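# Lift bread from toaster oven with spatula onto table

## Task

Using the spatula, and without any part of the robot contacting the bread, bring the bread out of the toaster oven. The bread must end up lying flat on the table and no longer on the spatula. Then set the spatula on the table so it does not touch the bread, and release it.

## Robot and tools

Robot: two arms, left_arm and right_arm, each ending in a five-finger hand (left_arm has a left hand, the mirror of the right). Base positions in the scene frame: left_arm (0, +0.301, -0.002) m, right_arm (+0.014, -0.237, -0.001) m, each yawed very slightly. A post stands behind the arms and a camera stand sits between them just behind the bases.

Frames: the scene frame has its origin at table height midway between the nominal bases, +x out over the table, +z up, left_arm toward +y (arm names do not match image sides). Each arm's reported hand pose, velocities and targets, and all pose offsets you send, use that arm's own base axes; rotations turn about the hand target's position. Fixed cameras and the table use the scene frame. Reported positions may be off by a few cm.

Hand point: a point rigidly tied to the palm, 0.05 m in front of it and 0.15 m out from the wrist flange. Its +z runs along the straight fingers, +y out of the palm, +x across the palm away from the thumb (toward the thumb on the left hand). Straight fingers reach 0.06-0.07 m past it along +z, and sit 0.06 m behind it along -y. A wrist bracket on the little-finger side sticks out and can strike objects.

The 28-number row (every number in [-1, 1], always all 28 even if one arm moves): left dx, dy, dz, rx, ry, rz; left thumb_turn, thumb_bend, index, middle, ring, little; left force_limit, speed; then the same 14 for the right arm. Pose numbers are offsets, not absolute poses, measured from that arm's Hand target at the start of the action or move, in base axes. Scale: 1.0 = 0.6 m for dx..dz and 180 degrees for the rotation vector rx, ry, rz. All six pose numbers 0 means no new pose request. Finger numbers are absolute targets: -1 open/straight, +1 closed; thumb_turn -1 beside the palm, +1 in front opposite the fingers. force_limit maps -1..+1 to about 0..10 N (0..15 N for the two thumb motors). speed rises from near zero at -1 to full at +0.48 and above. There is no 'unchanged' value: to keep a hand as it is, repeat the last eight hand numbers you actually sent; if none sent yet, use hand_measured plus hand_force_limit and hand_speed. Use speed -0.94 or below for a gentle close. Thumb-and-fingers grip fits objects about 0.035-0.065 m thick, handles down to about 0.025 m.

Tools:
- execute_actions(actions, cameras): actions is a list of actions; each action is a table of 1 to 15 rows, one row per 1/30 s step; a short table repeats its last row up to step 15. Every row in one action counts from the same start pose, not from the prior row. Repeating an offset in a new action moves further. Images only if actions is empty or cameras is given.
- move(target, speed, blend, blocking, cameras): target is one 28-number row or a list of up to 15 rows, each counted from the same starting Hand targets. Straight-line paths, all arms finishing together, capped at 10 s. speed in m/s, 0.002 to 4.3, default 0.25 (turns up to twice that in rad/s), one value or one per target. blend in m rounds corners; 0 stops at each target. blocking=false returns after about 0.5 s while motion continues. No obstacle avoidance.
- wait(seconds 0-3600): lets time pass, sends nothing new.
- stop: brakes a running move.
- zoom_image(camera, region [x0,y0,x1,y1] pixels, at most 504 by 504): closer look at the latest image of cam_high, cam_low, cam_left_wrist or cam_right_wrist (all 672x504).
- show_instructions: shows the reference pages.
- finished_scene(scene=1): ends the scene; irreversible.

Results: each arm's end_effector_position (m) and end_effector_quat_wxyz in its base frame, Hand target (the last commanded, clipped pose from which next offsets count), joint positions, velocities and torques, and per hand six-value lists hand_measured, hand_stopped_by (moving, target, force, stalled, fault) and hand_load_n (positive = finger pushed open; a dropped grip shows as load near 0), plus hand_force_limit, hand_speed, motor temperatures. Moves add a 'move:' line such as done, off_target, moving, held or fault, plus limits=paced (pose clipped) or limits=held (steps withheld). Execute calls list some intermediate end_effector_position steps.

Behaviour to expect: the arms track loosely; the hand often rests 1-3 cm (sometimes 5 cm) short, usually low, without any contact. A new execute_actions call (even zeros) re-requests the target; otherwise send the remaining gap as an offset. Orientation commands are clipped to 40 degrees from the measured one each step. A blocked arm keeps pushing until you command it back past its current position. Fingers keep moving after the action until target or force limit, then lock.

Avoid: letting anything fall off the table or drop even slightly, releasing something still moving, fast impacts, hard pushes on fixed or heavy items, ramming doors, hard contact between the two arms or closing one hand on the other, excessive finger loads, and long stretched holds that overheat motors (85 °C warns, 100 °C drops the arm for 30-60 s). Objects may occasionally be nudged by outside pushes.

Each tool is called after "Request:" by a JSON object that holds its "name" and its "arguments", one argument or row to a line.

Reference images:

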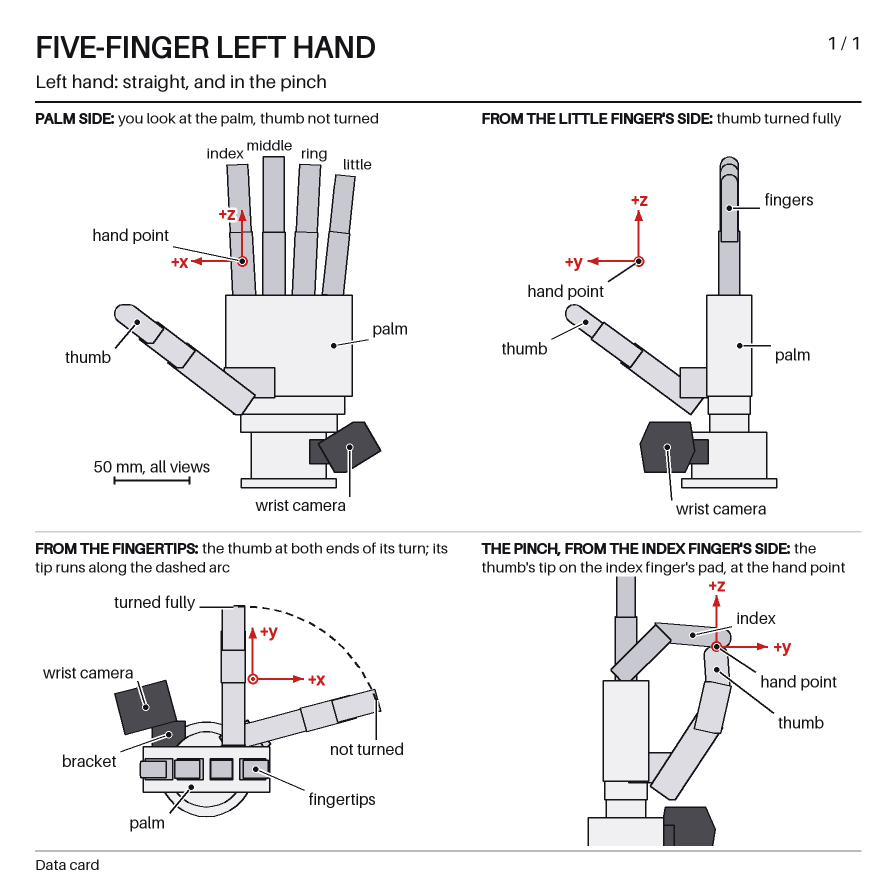

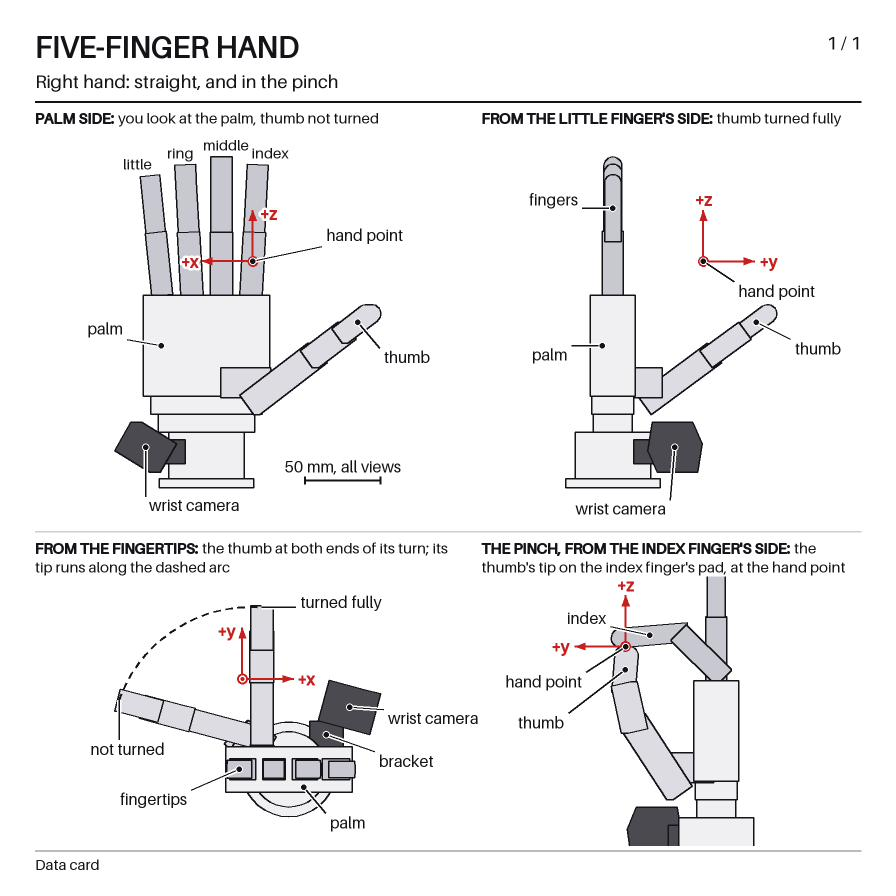

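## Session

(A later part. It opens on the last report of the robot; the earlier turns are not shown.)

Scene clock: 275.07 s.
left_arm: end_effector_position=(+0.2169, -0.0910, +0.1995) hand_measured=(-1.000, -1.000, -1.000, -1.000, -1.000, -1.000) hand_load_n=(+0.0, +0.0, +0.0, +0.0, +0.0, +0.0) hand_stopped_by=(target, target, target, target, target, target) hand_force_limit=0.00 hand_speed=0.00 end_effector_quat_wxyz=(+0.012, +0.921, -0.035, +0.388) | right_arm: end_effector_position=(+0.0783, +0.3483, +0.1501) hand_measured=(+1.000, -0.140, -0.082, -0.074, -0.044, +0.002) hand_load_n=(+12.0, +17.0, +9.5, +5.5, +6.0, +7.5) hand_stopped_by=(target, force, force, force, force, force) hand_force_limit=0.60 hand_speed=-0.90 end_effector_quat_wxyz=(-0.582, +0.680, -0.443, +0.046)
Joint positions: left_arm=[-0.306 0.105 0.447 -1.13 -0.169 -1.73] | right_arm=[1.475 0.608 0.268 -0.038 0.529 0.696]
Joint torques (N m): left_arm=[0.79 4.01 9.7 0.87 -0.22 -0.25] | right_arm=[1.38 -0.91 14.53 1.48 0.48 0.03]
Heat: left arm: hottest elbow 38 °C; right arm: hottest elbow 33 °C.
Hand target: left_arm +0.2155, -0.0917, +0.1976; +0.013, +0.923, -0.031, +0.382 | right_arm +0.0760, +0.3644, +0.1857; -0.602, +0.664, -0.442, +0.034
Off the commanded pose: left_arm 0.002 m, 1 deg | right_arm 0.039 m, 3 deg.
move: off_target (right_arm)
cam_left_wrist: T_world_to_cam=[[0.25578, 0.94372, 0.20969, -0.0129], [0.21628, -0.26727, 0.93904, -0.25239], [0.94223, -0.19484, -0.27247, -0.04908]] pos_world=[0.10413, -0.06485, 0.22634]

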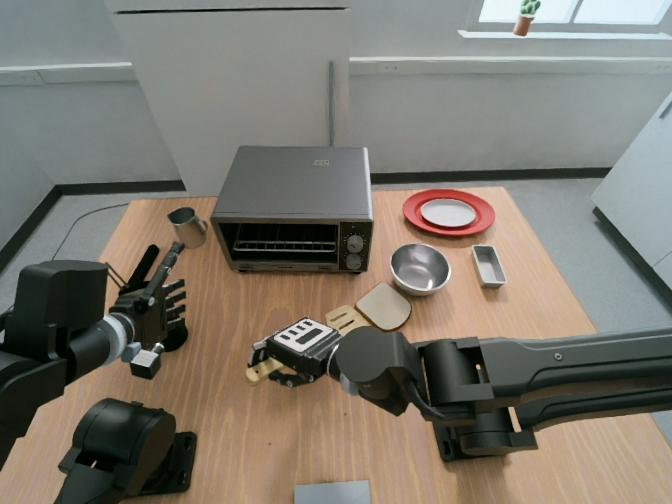

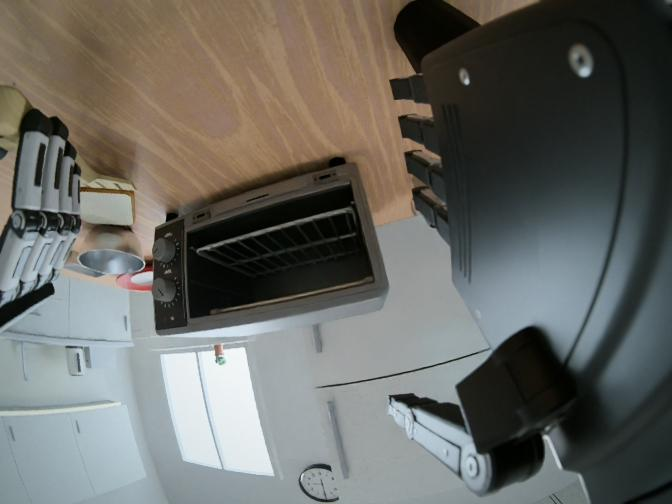

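Request:
{"name": "move", "arguments": {
  "target": [0,0,0,0,0,0,-1,-1,-1,-1,-1,-1,0,0, -0.06,0.06,0.015,0,0,0,1,0.35,0.35,0.35,0.35,0.35,0.6,-0.9],
  "speed": 0.04,
  "cameras": ["cam_low","cam_left_wrist","cam_high"]
}}

Request:
{"name": "zoom_image", "arguments": {
  "camera": "cam_left_wrist",
  "region": [0, 100, 240, 340]
}}

Request:
{"name": "zoom_image", "arguments": {
  "camera": "cam_low",
  "region": [250, 230, 450, 420]
}}

Scene clock: 277.97 s.
left_arm: end_effector_position=(+0.2169, -0.0910, +0.1995) hand_measured=(-1.000, -1.000, -1.000, -1.000, -1.000, -1.000) hand_load_n=(-0.5, +0.0, +0.0, +0.0, +0.0, +0.0) hand_stopped_by=(target, target, target, target, target, target) hand_force_limit=0.00 hand_speed=0.00 end_effector_quat_wxyz=(+0.012, +0.921, -0.035, +0.388) | right_arm: end_effector_position=(+0.0465, +0.3785, +0.1554) hand_measured=(+1.000, -0.140, -0.082, -0.074, -0.044, +0.002) hand_load_n=(+12.0, +17.0, +9.5, +5.5, +6.0, +7.5) hand_stopped_by=(target, force, force, force, force, force) hand_force_limit=0.60 hand_speed=-0.90 end_effector_quat_wxyz=(-0.575, +0.689, -0.437, +0.058)
Joint positions: left_arm=[-0.306 0.105 0.447 -1.13 -0.169 -1.73] | right_arm=[1.647 0.76 0.353 -0.038 0.691 0.76]
Joint torques (N m): left_arm=[0.85 4.01 9.72 0.87 -0.22 -0.25] | right_arm=[1.73 -1.9 13.91 2.54 0.62 0.08]
Heat: left arm: hottest elbow 38 °C; right arm: hottest elbow 33 °C.
Hand target: left_arm +0.2155, -0.0917, +0.1976; +0.013, +0.923, -0.031, +0.382 | right_arm +0.0400, +0.4004, +0.1947; -0.602, +0.664, -0.442, +0.034
Off the commanded pose: left_arm 0.002 m, 1 deg | right_arm 0.045 m, 5 deg.
move: off_target (right_arm)
cam_left_wrist: T_world_to_cam=[[0.25578, 0.94372, 0.20969, -0.0129], [0.21628, -0.26727, 0.93904, -0.25239], [0.94223, -0.19484, -0.27247, -0.04908]] pos_world=[0.10413, -0.06485, 0.22634]
Images, in order (width x height): cam_high 672x504, cam_low 672x504, cam_left_wrist 672x504.

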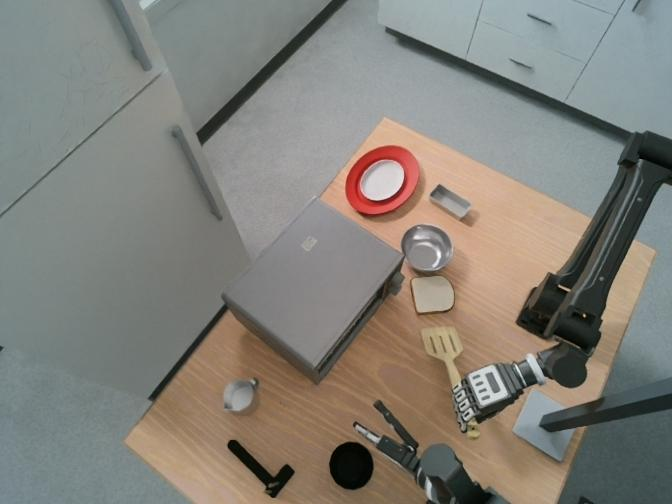

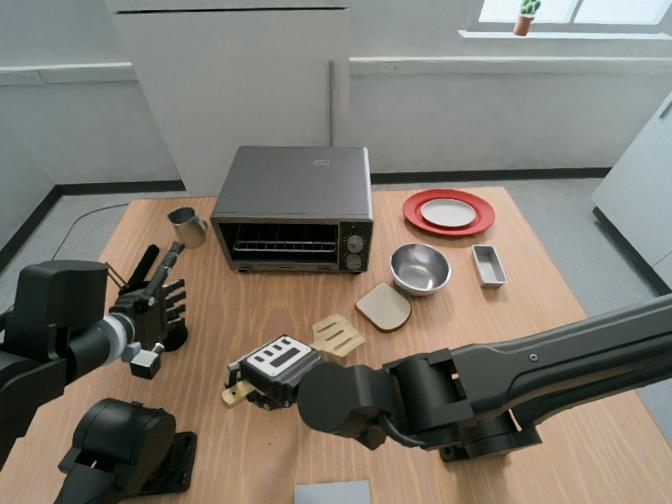

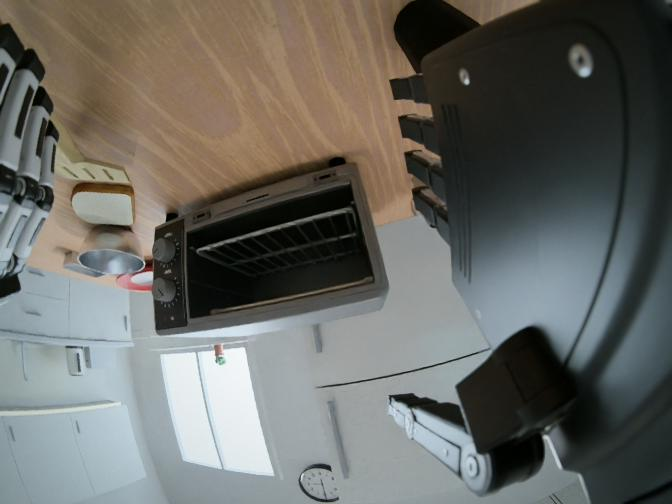

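Scaled by 2.100 from the camera's image (finer frame: 960x720).

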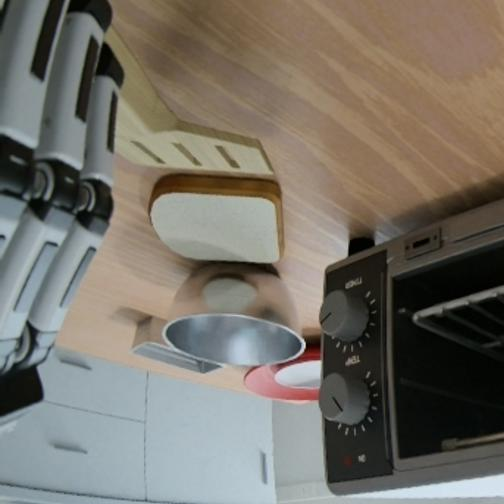

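Scaled by 2.520 from the camera's image (finer frame: 960x720).

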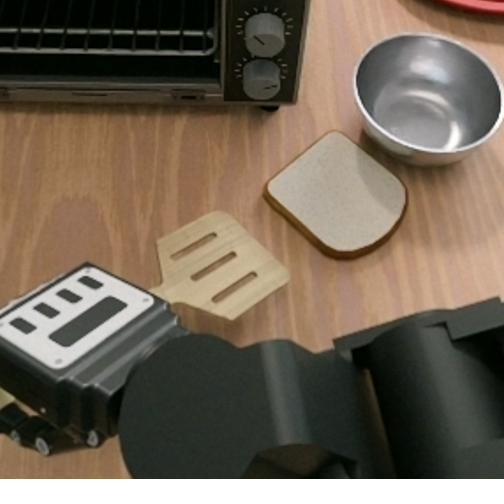

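Request:
{"name": "move", "arguments": {
  "target": [0,0,0,0,0,0,-1,-1,-1,-1,-1,-1,0,0, 0.06,-0.05,-0.03,-0.0794,-0.1397,0.2222,1,0.35,0.35,0.35,0.35,0.35,0.6,-0.9],
  "speed": 0.15,
  "cameras": ["cam_low","cam_left_wrist","cam_high"]
}}

Scene clock: 283.33 s.
left_arm: end_effector_position=(+0.2169, -0.0910, +0.1995) hand_measured=(-1.000, -1.000, -1.000, -1.000, -1.000, -1.000) hand_load_n=(+0.0, +0.0, +0.0, +0.0, +0.0, +0.0) hand_stopped_by=(target, target, target, target, target, target) hand_force_limit=0.00 hand_speed=0.00 end_effector_quat_wxyz=(+0.012, +0.921, -0.035, +0.388) | right_arm: end_effector_position=(+0.0626, +0.3566, +0.1442) hand_measured=(+1.000, -0.140, -0.082, -0.074, -0.044, +0.002) hand_load_n=(+12.0, +17.0, +9.5, +5.5, +6.0, +7.0) hand_stopped_by=(target, force, force, force, force, force) hand_force_limit=0.60 hand_speed=-0.90 end_effector_quat_wxyz=(-0.552, +0.832, -0.055, +0.006)
Joint positions: left_arm=[-0.306 0.105 0.447 -1.13 -0.169 -1.73] | right_arm=[1.17 0.747 0.39 -0.062 -0.298 -0.076]
Joint torques (N m): left_arm=[0.73 4.01 9.7 0.85 -0.22 -0.25] | right_arm=[-0.97 -1.26 14.84 1.28 -0.44 -0.3]
Heat: left arm: hottest elbow 38 °C; right arm: hottest elbow 34 °C.
Hand target: left_arm +0.2155, -0.0917, +0.1976; +0.013, +0.923, -0.031, +0.382 | right_arm +0.0760, +0.3704, +0.1767; -0.572, +0.819, -0.044, +0.021
Off the commanded pose: left_arm 0.002 m, 1 deg | right_arm 0.038 m, 3 deg.
move: off_target (right_arm)
cam_left_wrist: T_world_to_cam=[[0.25578, 0.94372, 0.20969, -0.0129], [0.21628, -0.26727, 0.93904, -0.25239], [0.94223, -0.19484, -0.27247, -0.04908]] pos_world=[0.10413, -0.06485, 0.22634]
Images, in order (width x height): cam_high 672x504, cam_low 672x504, cam_left_wrist 672x504.

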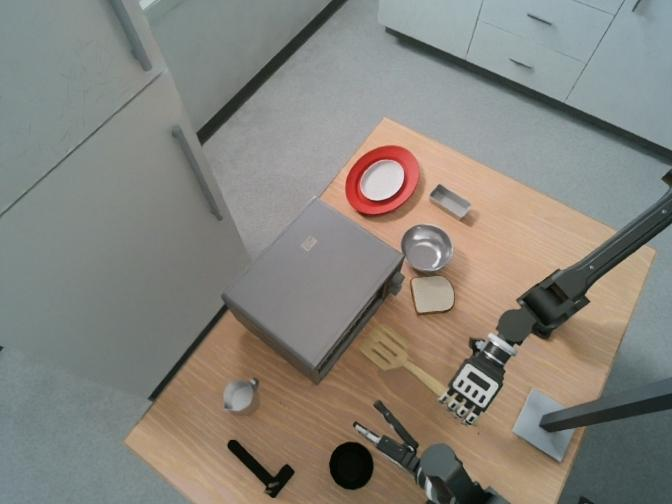

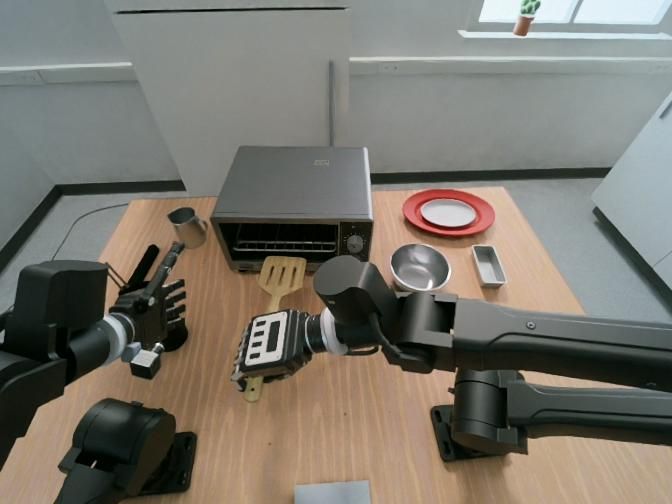

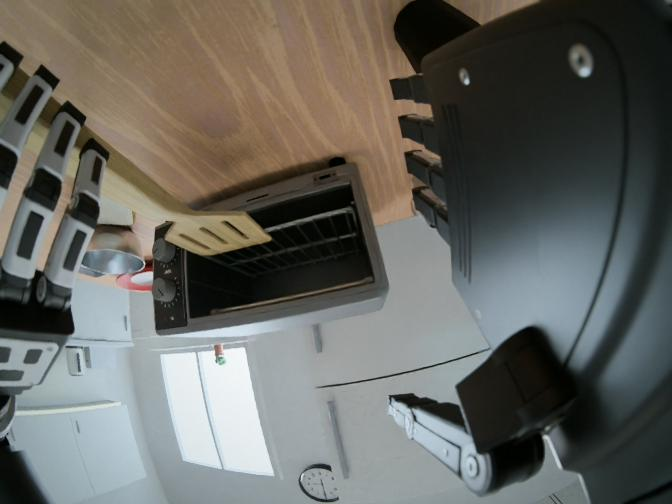

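Request:
{"name": "move", "arguments": {
  "target": [0,0,0,0,0,0,-1,-1,-1,-1,-1,-1,0,0, 0.0,0.0,-0.17,0.01,-0.01,0,1,0.35,0.35,0.35,0.35,0.35,0.6,-0.9],
  "speed": 0.1,
  "cameras": ["cam_low"]
}}

Scene clock: 285.77 s.
left_arm: end_effector_position=(+0.2169, -0.0910, +0.1995) hand_measured=(-1.000, -1.000, -1.000, -1.000, -1.000, -1.000) hand_load_n=(+0.0, +0.0, +0.0, +0.0, +0.0, +0.0) hand_stopped_by=(target, target, target, target, target, target) hand_force_limit=0.00 hand_speed=0.00 end_effector_quat_wxyz=(+0.012, +0.921, -0.035, +0.388) | right_arm: end_effector_position=(+0.0678, +0.3648, +0.0657) hand_measured=(+1.000, -0.140, -0.082, -0.074, -0.044, +0.002) hand_load_n=(+12.0, +17.0, +9.5, +5.5, +6.0, +7.0) hand_stopped_by=(target, force, force, force, force, force) hand_force_limit=0.60 hand_speed=-0.90 end_effector_quat_wxyz=(-0.570, +0.820, -0.045, +0.018)
Joint positions: left_arm=[-0.306 0.105 0.447 -1.13 -0.169 -1.73] | right_arm=[1.17 1.024 0.227 0.424 -0.294 -0.09]
Joint torques (N m): left_arm=[0.79 4.01 9.72 0.87 -0.22 -0.25] | right_arm=[-0.5 -4.19 8.31 3.06 -0.01 -0.24]
Heat: left arm: hottest elbow 38 °C; right arm: hottest elbow 34 °C.
Hand target: left_arm +0.2155, -0.0917, +0.1976; +0.013, +0.923, -0.031, +0.382 | right_arm +0.0760, +0.3704, +0.0747; -0.586, +0.809, -0.036, +0.034
Off the commanded pose: left_arm 0.002 m, 1 deg | right_arm 0.013 m, 3 deg.
move: off_target (right_arm)

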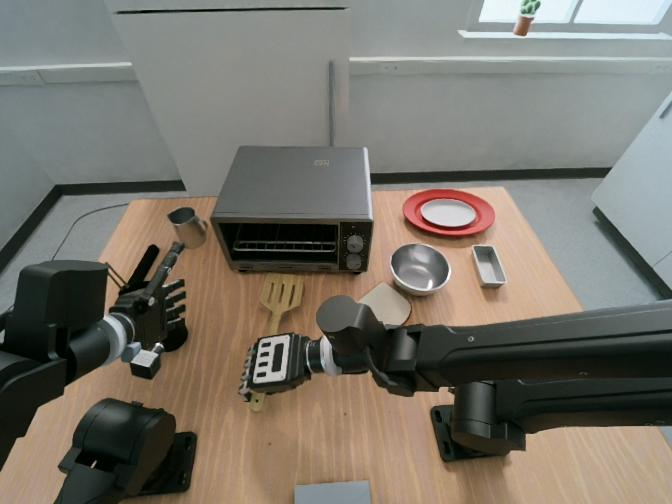

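Request:
{"name": "move", "arguments": {
  "target": [0,0,0,0,0,0,-1,-1,-1,-1,-1,-1,0,0, 0.0,0.0,-0.075,0.0,0.0,0,1,0.35,0.35,0.35,0.35,0.35,0.6,-0.9],
  "speed": 0.05,
  "cameras": ["cam_right_wrist","cam_left_wrist"]
}}

Request:
{"name": "zoom_image", "arguments": {
  "camera": "cam_left_wrist",
  "region": [0, 0, 330, 250]
}}

Scene clock: 287.93 s.
left_arm: end_effector_position=(+0.2169, -0.0910, +0.1995) hand_measured=(-1.000, -1.000, -1.000, -1.000, -1.000, -1.000) hand_load_n=(+0.0, +0.0, +0.0, +0.0, +0.0, +0.0) hand_stopped_by=(target, target, target, target, target, target) hand_force_limit=0.00 hand_speed=0.00 end_effector_quat_wxyz=(+0.012, +0.921, -0.035, +0.388) | right_arm: end_effector_position=(+0.0686, +0.3662, +0.0228) hand_measured=(+1.000, -0.140, -0.082, -0.074, -0.044, +0.002) hand_load_n=(+12.0, +16.5, +9.5, +5.5, +5.5, +7.0) hand_stopped_by=(target, force, force, force, force, force) hand_force_limit=0.60 hand_speed=-0.90 end_effector_quat_wxyz=(-0.572, +0.819, -0.043, +0.020)
Joint positions: left_arm=[-0.306 0.105 0.447 -1.13 -0.169 -1.73] | right_arm=[1.17 1.277 0.178 0.731 -0.294 -0.093]
Joint torques (N m): left_arm=[0.79 3.96 9.72 0.87 -0.22 -0.25] | right_arm=[0.15 -4.37 5.61 3.23 -0.03 -0.17]
Heat: left arm: hottest elbow 38 °C; right arm: hottest elbow 34 °C.
Hand target: left_arm +0.2155, -0.0917, +0.1976; +0.013, +0.923, -0.031, +0.382 | right_arm +0.0760, +0.3704, +0.0297; -0.586, +0.809, -0.036, +0.034
Off the commanded pose: left_arm 0.002 m, 1 deg | right_arm 0.011 m, 3 deg.
move: off_target (right_arm)
cam_left_wrist: T_world_to_cam=[[0.25578, 0.94372, 0.20969, -0.0129], [0.21628, -0.26727, 0.93904, -0.25239], [0.94223, -0.19484, -0.27247, -0.04908]] pos_world=[0.10413, -0.06485, 0.22634]
cam_right_wrist: T_world_to_cam=[[0.1926, -0.30802, -0.93168, 0.12411], [-0.8863, -0.4621, -0.03044, 0.23027], [-0.42116, 0.83161, -0.362, -0.15062]] pos_world=[0.11675, 0.2699, 0.06812]
Images, in order (width x height): cam_left_wrist 672x504, cam_right_wrist 672x504.

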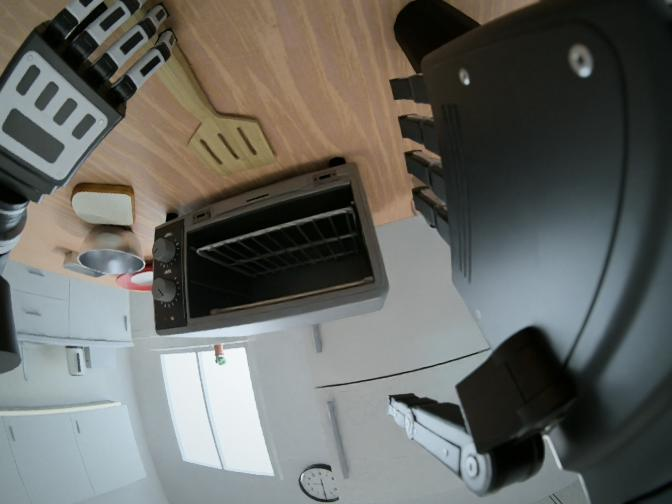

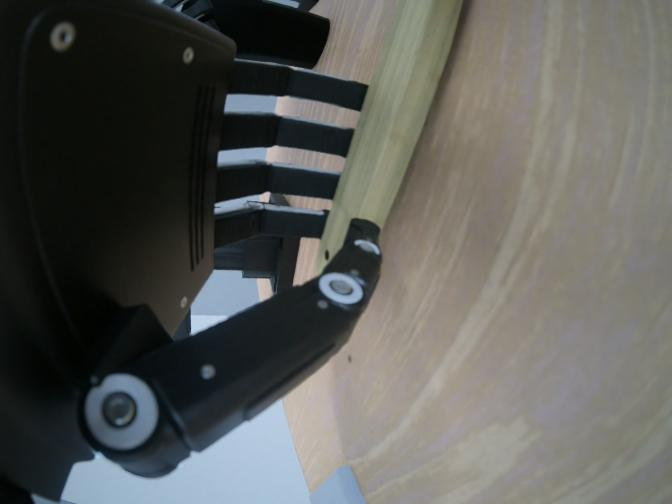

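Scaled by 1.527 from the camera's image (finer frame: 960x720).

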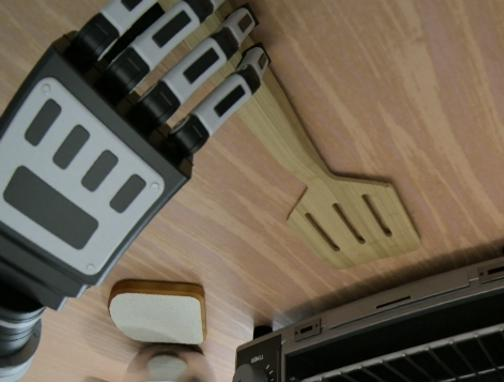

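Request:
{"name": "move", "arguments": {
  "target": [0,0,0,0,0,0,-1,-1,-1,-1,-1,-1,0,0, 0.0,0.0,-0.013,0.0,0.0,0,1,0.35,0.35,0.35,0.35,0.35,0.6,-0.9],
  "speed": 0.03,
  "cameras": []
}}

Scene clock: 289.30 s.
left_arm: end_effector_position=(+0.2169, -0.0910, +0.1995) hand_measured=(-1.000, -1.000, -1.000, -1.000, -1.000, -1.000) hand_load_n=(+0.0, +0.0, +0.0, +0.0, +0.0, +0.0) hand_stopped_by=(target, target, target, target, target, target) hand_force_limit=0.00 hand_speed=0.00 end_effector_quat_wxyz=(+0.012, +0.921, -0.035, +0.388) | right_arm: end_effector_position=(+0.0701, +0.3686, +0.0184) hand_measured=(+1.000, -0.140, -0.082, -0.074, -0.044, +0.002) hand_load_n=(+12.5, +15.5, +10.0, +5.5, +6.0, +7.0) hand_stopped_by=(target, force, force, force, force, force) hand_force_limit=0.60 hand_speed=-0.90 end_effector_quat_wxyz=(-0.577, +0.816, -0.039, +0.024)
Joint positions: left_arm=[-0.306 0.105 0.447 -1.13 -0.169 -1.73] | right_arm=[1.17 1.326 0.175 0.795 -0.294 -0.101]
Joint torques (N m): left_arm=[0.85 3.96 9.7 0.85 -0.22 -0.25] | right_arm=[-0.32 -4.19 4.89 2.93 0.01 -0.26]
Heat: left arm: hottest elbow 38 °C; right arm: hottest elbow 34 °C.
Hand target: left_arm +0.2155, -0.0917, +0.1976; +0.013, +0.923, -0.031, +0.382 | right_arm +0.0760, +0.3704, +0.0219; -0.586, +0.809, -0.036, +0.034
Off the commanded pose: left_arm 0.002 m, 1 deg | right_arm 0.007 m, 2 deg.
move: done

Request:
{"name": "move", "arguments": {
  "target": [0,0,0,0,0,0,-1,-1,-1,-1,-1,-1,0,0, 0,0,0,0,0,0,1,-0.25,-0.35,-0.35,-0.35,-0.35,0.2,-0.85],
  "cameras": ["cam_right_wrist"]
}}

Request:
{"name": "move", "arguments": {
  "target": [0,0,0,0,0,0,-1,-1,-1,-1,-1,-1,0,0, -0.005,-0.004,0.2,0,0,0,1,-0.25,-0.35,-0.35,-0.35,-0.35,0.2,-0.85],
  "cameras": ["all"],
  "speed": 0.08
}}

Scene clock: 291.43 s.
left_arm: end_effector_position=(+0.2169, -0.0910, +0.1995) hand_measured=(-1.000, -1.000, -1.000, -1.000, -1.000, -1.000) hand_load_n=(+0.0, +0.0, +0.0, +0.0, +0.0, +0.0) hand_stopped_by=(target, target, target, target, target, target) hand_force_limit=0.00 hand_speed=0.00 end_effector_quat_wxyz=(+0.012, +0.921, -0.035, +0.388) | right_arm: end_effector_position=(+0.0700, +0.3684, +0.0179) hand_measured=(+1.000, -0.250, -0.350, -0.350, -0.350, -0.350) hand_load_n=(+0.0, +0.0, +0.0, +0.0, +0.0, +0.0) hand_stopped_by=(target, target, target, target, target, target) hand_force_limit=0.20 hand_speed=-0.85 end_effector_quat_wxyz=(-0.576, +0.816, -0.040, +0.023)
Joint positions: left_arm=[-0.306 0.105 0.447 -1.13 -0.169 -1.73] | right_arm=[1.17 1.327 0.175 0.795 -0.294 -0.099]
Joint torques (N m): left_arm=[0.79 4.01 9.69 0.87 -0.22 -0.25] | right_arm=[-0.44 -4.6 5.05 2.97 -0.05 -0.21]
Heat: left arm: hottest elbow 38 °C; right arm: hottest elbow 33 °C.
Hand target: left_arm +0.2155, -0.0917, +0.1976; +0.013, +0.923, -0.031, +0.382 | right_arm +0.0760, +0.3704, +0.0219; -0.586, +0.809, -0.036, +0.034
Off the commanded pose: left_arm 0.002 m, 1 deg | right_arm 0.008 m, 2 deg.
move: done
cam_right_wrist: T_world_to_cam=[[0.20251, -0.29883, -0.93257, 0.11592], [-0.88495, -0.46365, -0.0436, 0.23304], [-0.41935, 0.83411, -0.35834, -0.15477]] pos_world=[0.11784, 0.27179, 0.06281]

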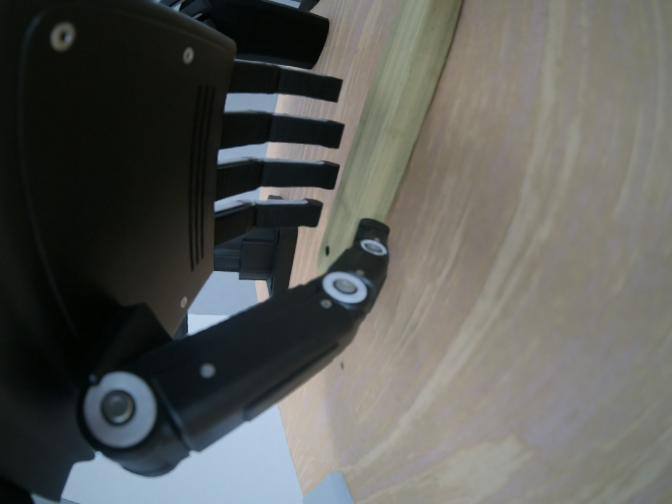

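Scene clock: 293.63 s.
left_arm: end_effector_position=(+0.2169, -0.0910, +0.1995) hand_measured=(-1.000, -1.000, -1.000, -1.000, -1.000, -1.000) hand_load_n=(+0.0, +0.0, +0.0, +0.0, +0.0, +0.0) hand_stopped_by=(target, target, target, target, target, target) hand_force_limit=0.00 hand_speed=0.00 end_effector_quat_wxyz=(+0.012, +0.921, -0.035, +0.388) | right_arm: end_effector_position=(+0.0649, +0.3551, +0.1157) hand_measured=(+1.000, -0.250, -0.350, -0.350, -0.350, -0.350) hand_load_n=(+0.0, +0.0, +0.0, +0.0, +0.0, +0.0) hand_stopped_by=(target, target, target, target, target, target) hand_force_limit=0.20 hand_speed=-0.85 end_effector_quat_wxyz=(-0.570, +0.820, -0.042, +0.022)
Joint positions: left_arm=[-0.306 0.105 0.447 -1.13 -0.169 -1.73] | right_arm=[1.17 0.787 0.296 0.119 -0.291 -0.099]
Joint torques (N m): left_arm=[0.85 3.96 9.72 0.85 -0.22 -0.26] | right_arm=[0.62 -2.84 13.29 1.42 0.11 -0.15]
Heat: left arm: hottest elbow 38 °C; right arm: hottest elbow 33 °C.
Hand target: left_arm +0.2155, -0.0917, +0.1976; +0.013, +0.923, -0.031, +0.382 | right_arm +0.0730, +0.3680, +0.1419; -0.586, +0.809, -0.036, +0.034
Off the commanded pose: left_arm 0.002 m, 1 deg | right_arm 0.030 m, 3 deg.
move: off_target (right_arm)
cam_left_wrist: T_world_to_cam=[[0.25578, 0.94372, 0.20969, -0.0129], [0.21628, -0.26727, 0.93904, -0.25239], [0.94223, -0.19484, -0.27247, -0.04908]] pos_world=[0.10413, -0.06485, 0.22634]
cam_right_wrist: T_world_to_cam=[[0.19692, -0.31297, -0.92912, 0.20914], [-0.88649, -0.46161, -0.03239, 0.22474], [-0.41875, 0.83004, -0.36834, -0.1082]] pos_world=[0.11274, 0.259, 0.16174]

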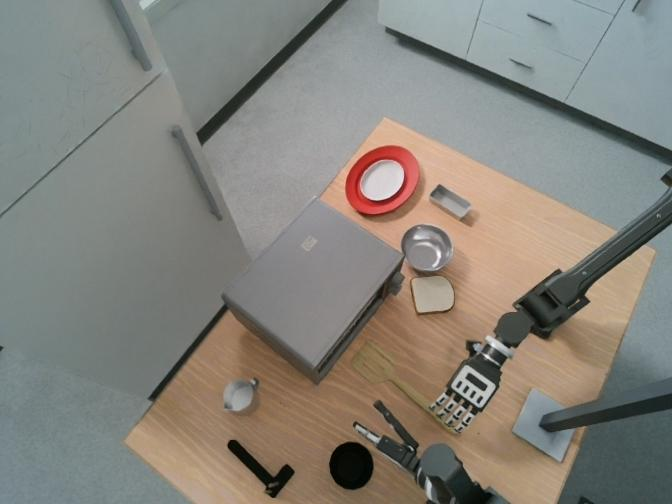

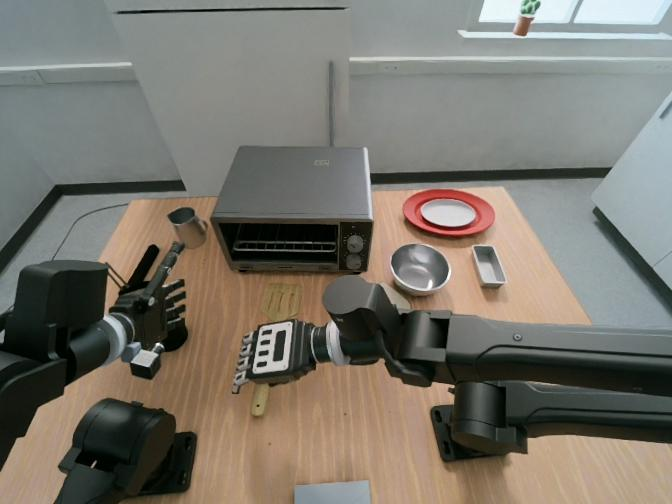

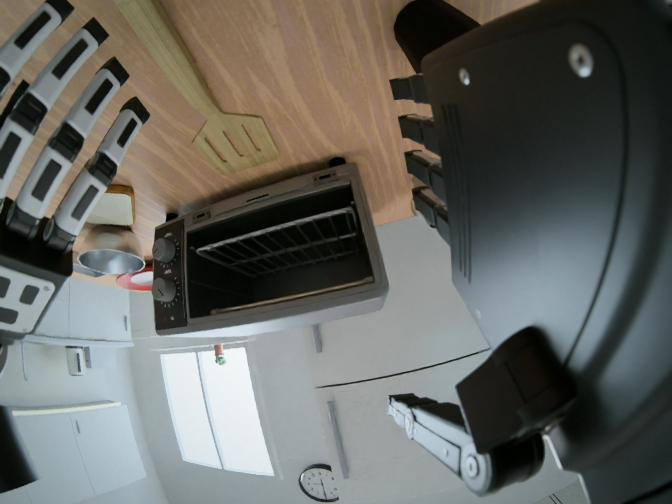

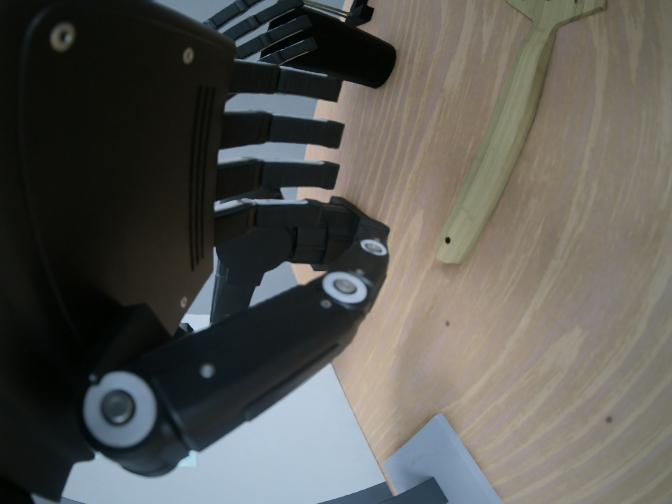

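Request:
{"name": "zoom_image", "arguments": {
  "camera": "cam_high",
  "region": [380, 210, 500, 330]
}}

Request:
{"name": "zoom_image", "arguments": {
  "camera": "cam_left_wrist",
  "region": [60, 160, 180, 290]
}}

Scaled by 4.200 from the camera's image (finer frame: 960x720).

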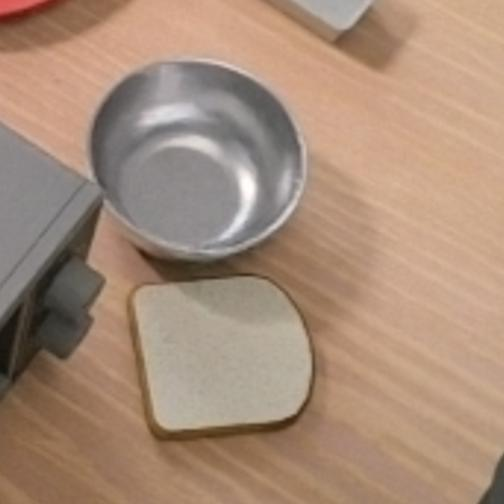

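Scaled by 3.877 from the camera's image (finer frame: 960x720).

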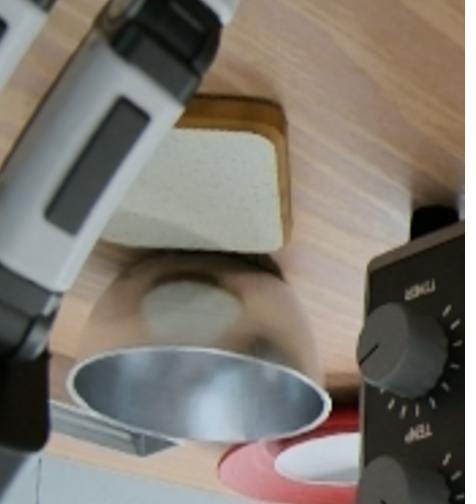

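Request:
{"name": "finished_scene", "arguments": {

}}

The scene is finished: the task was done.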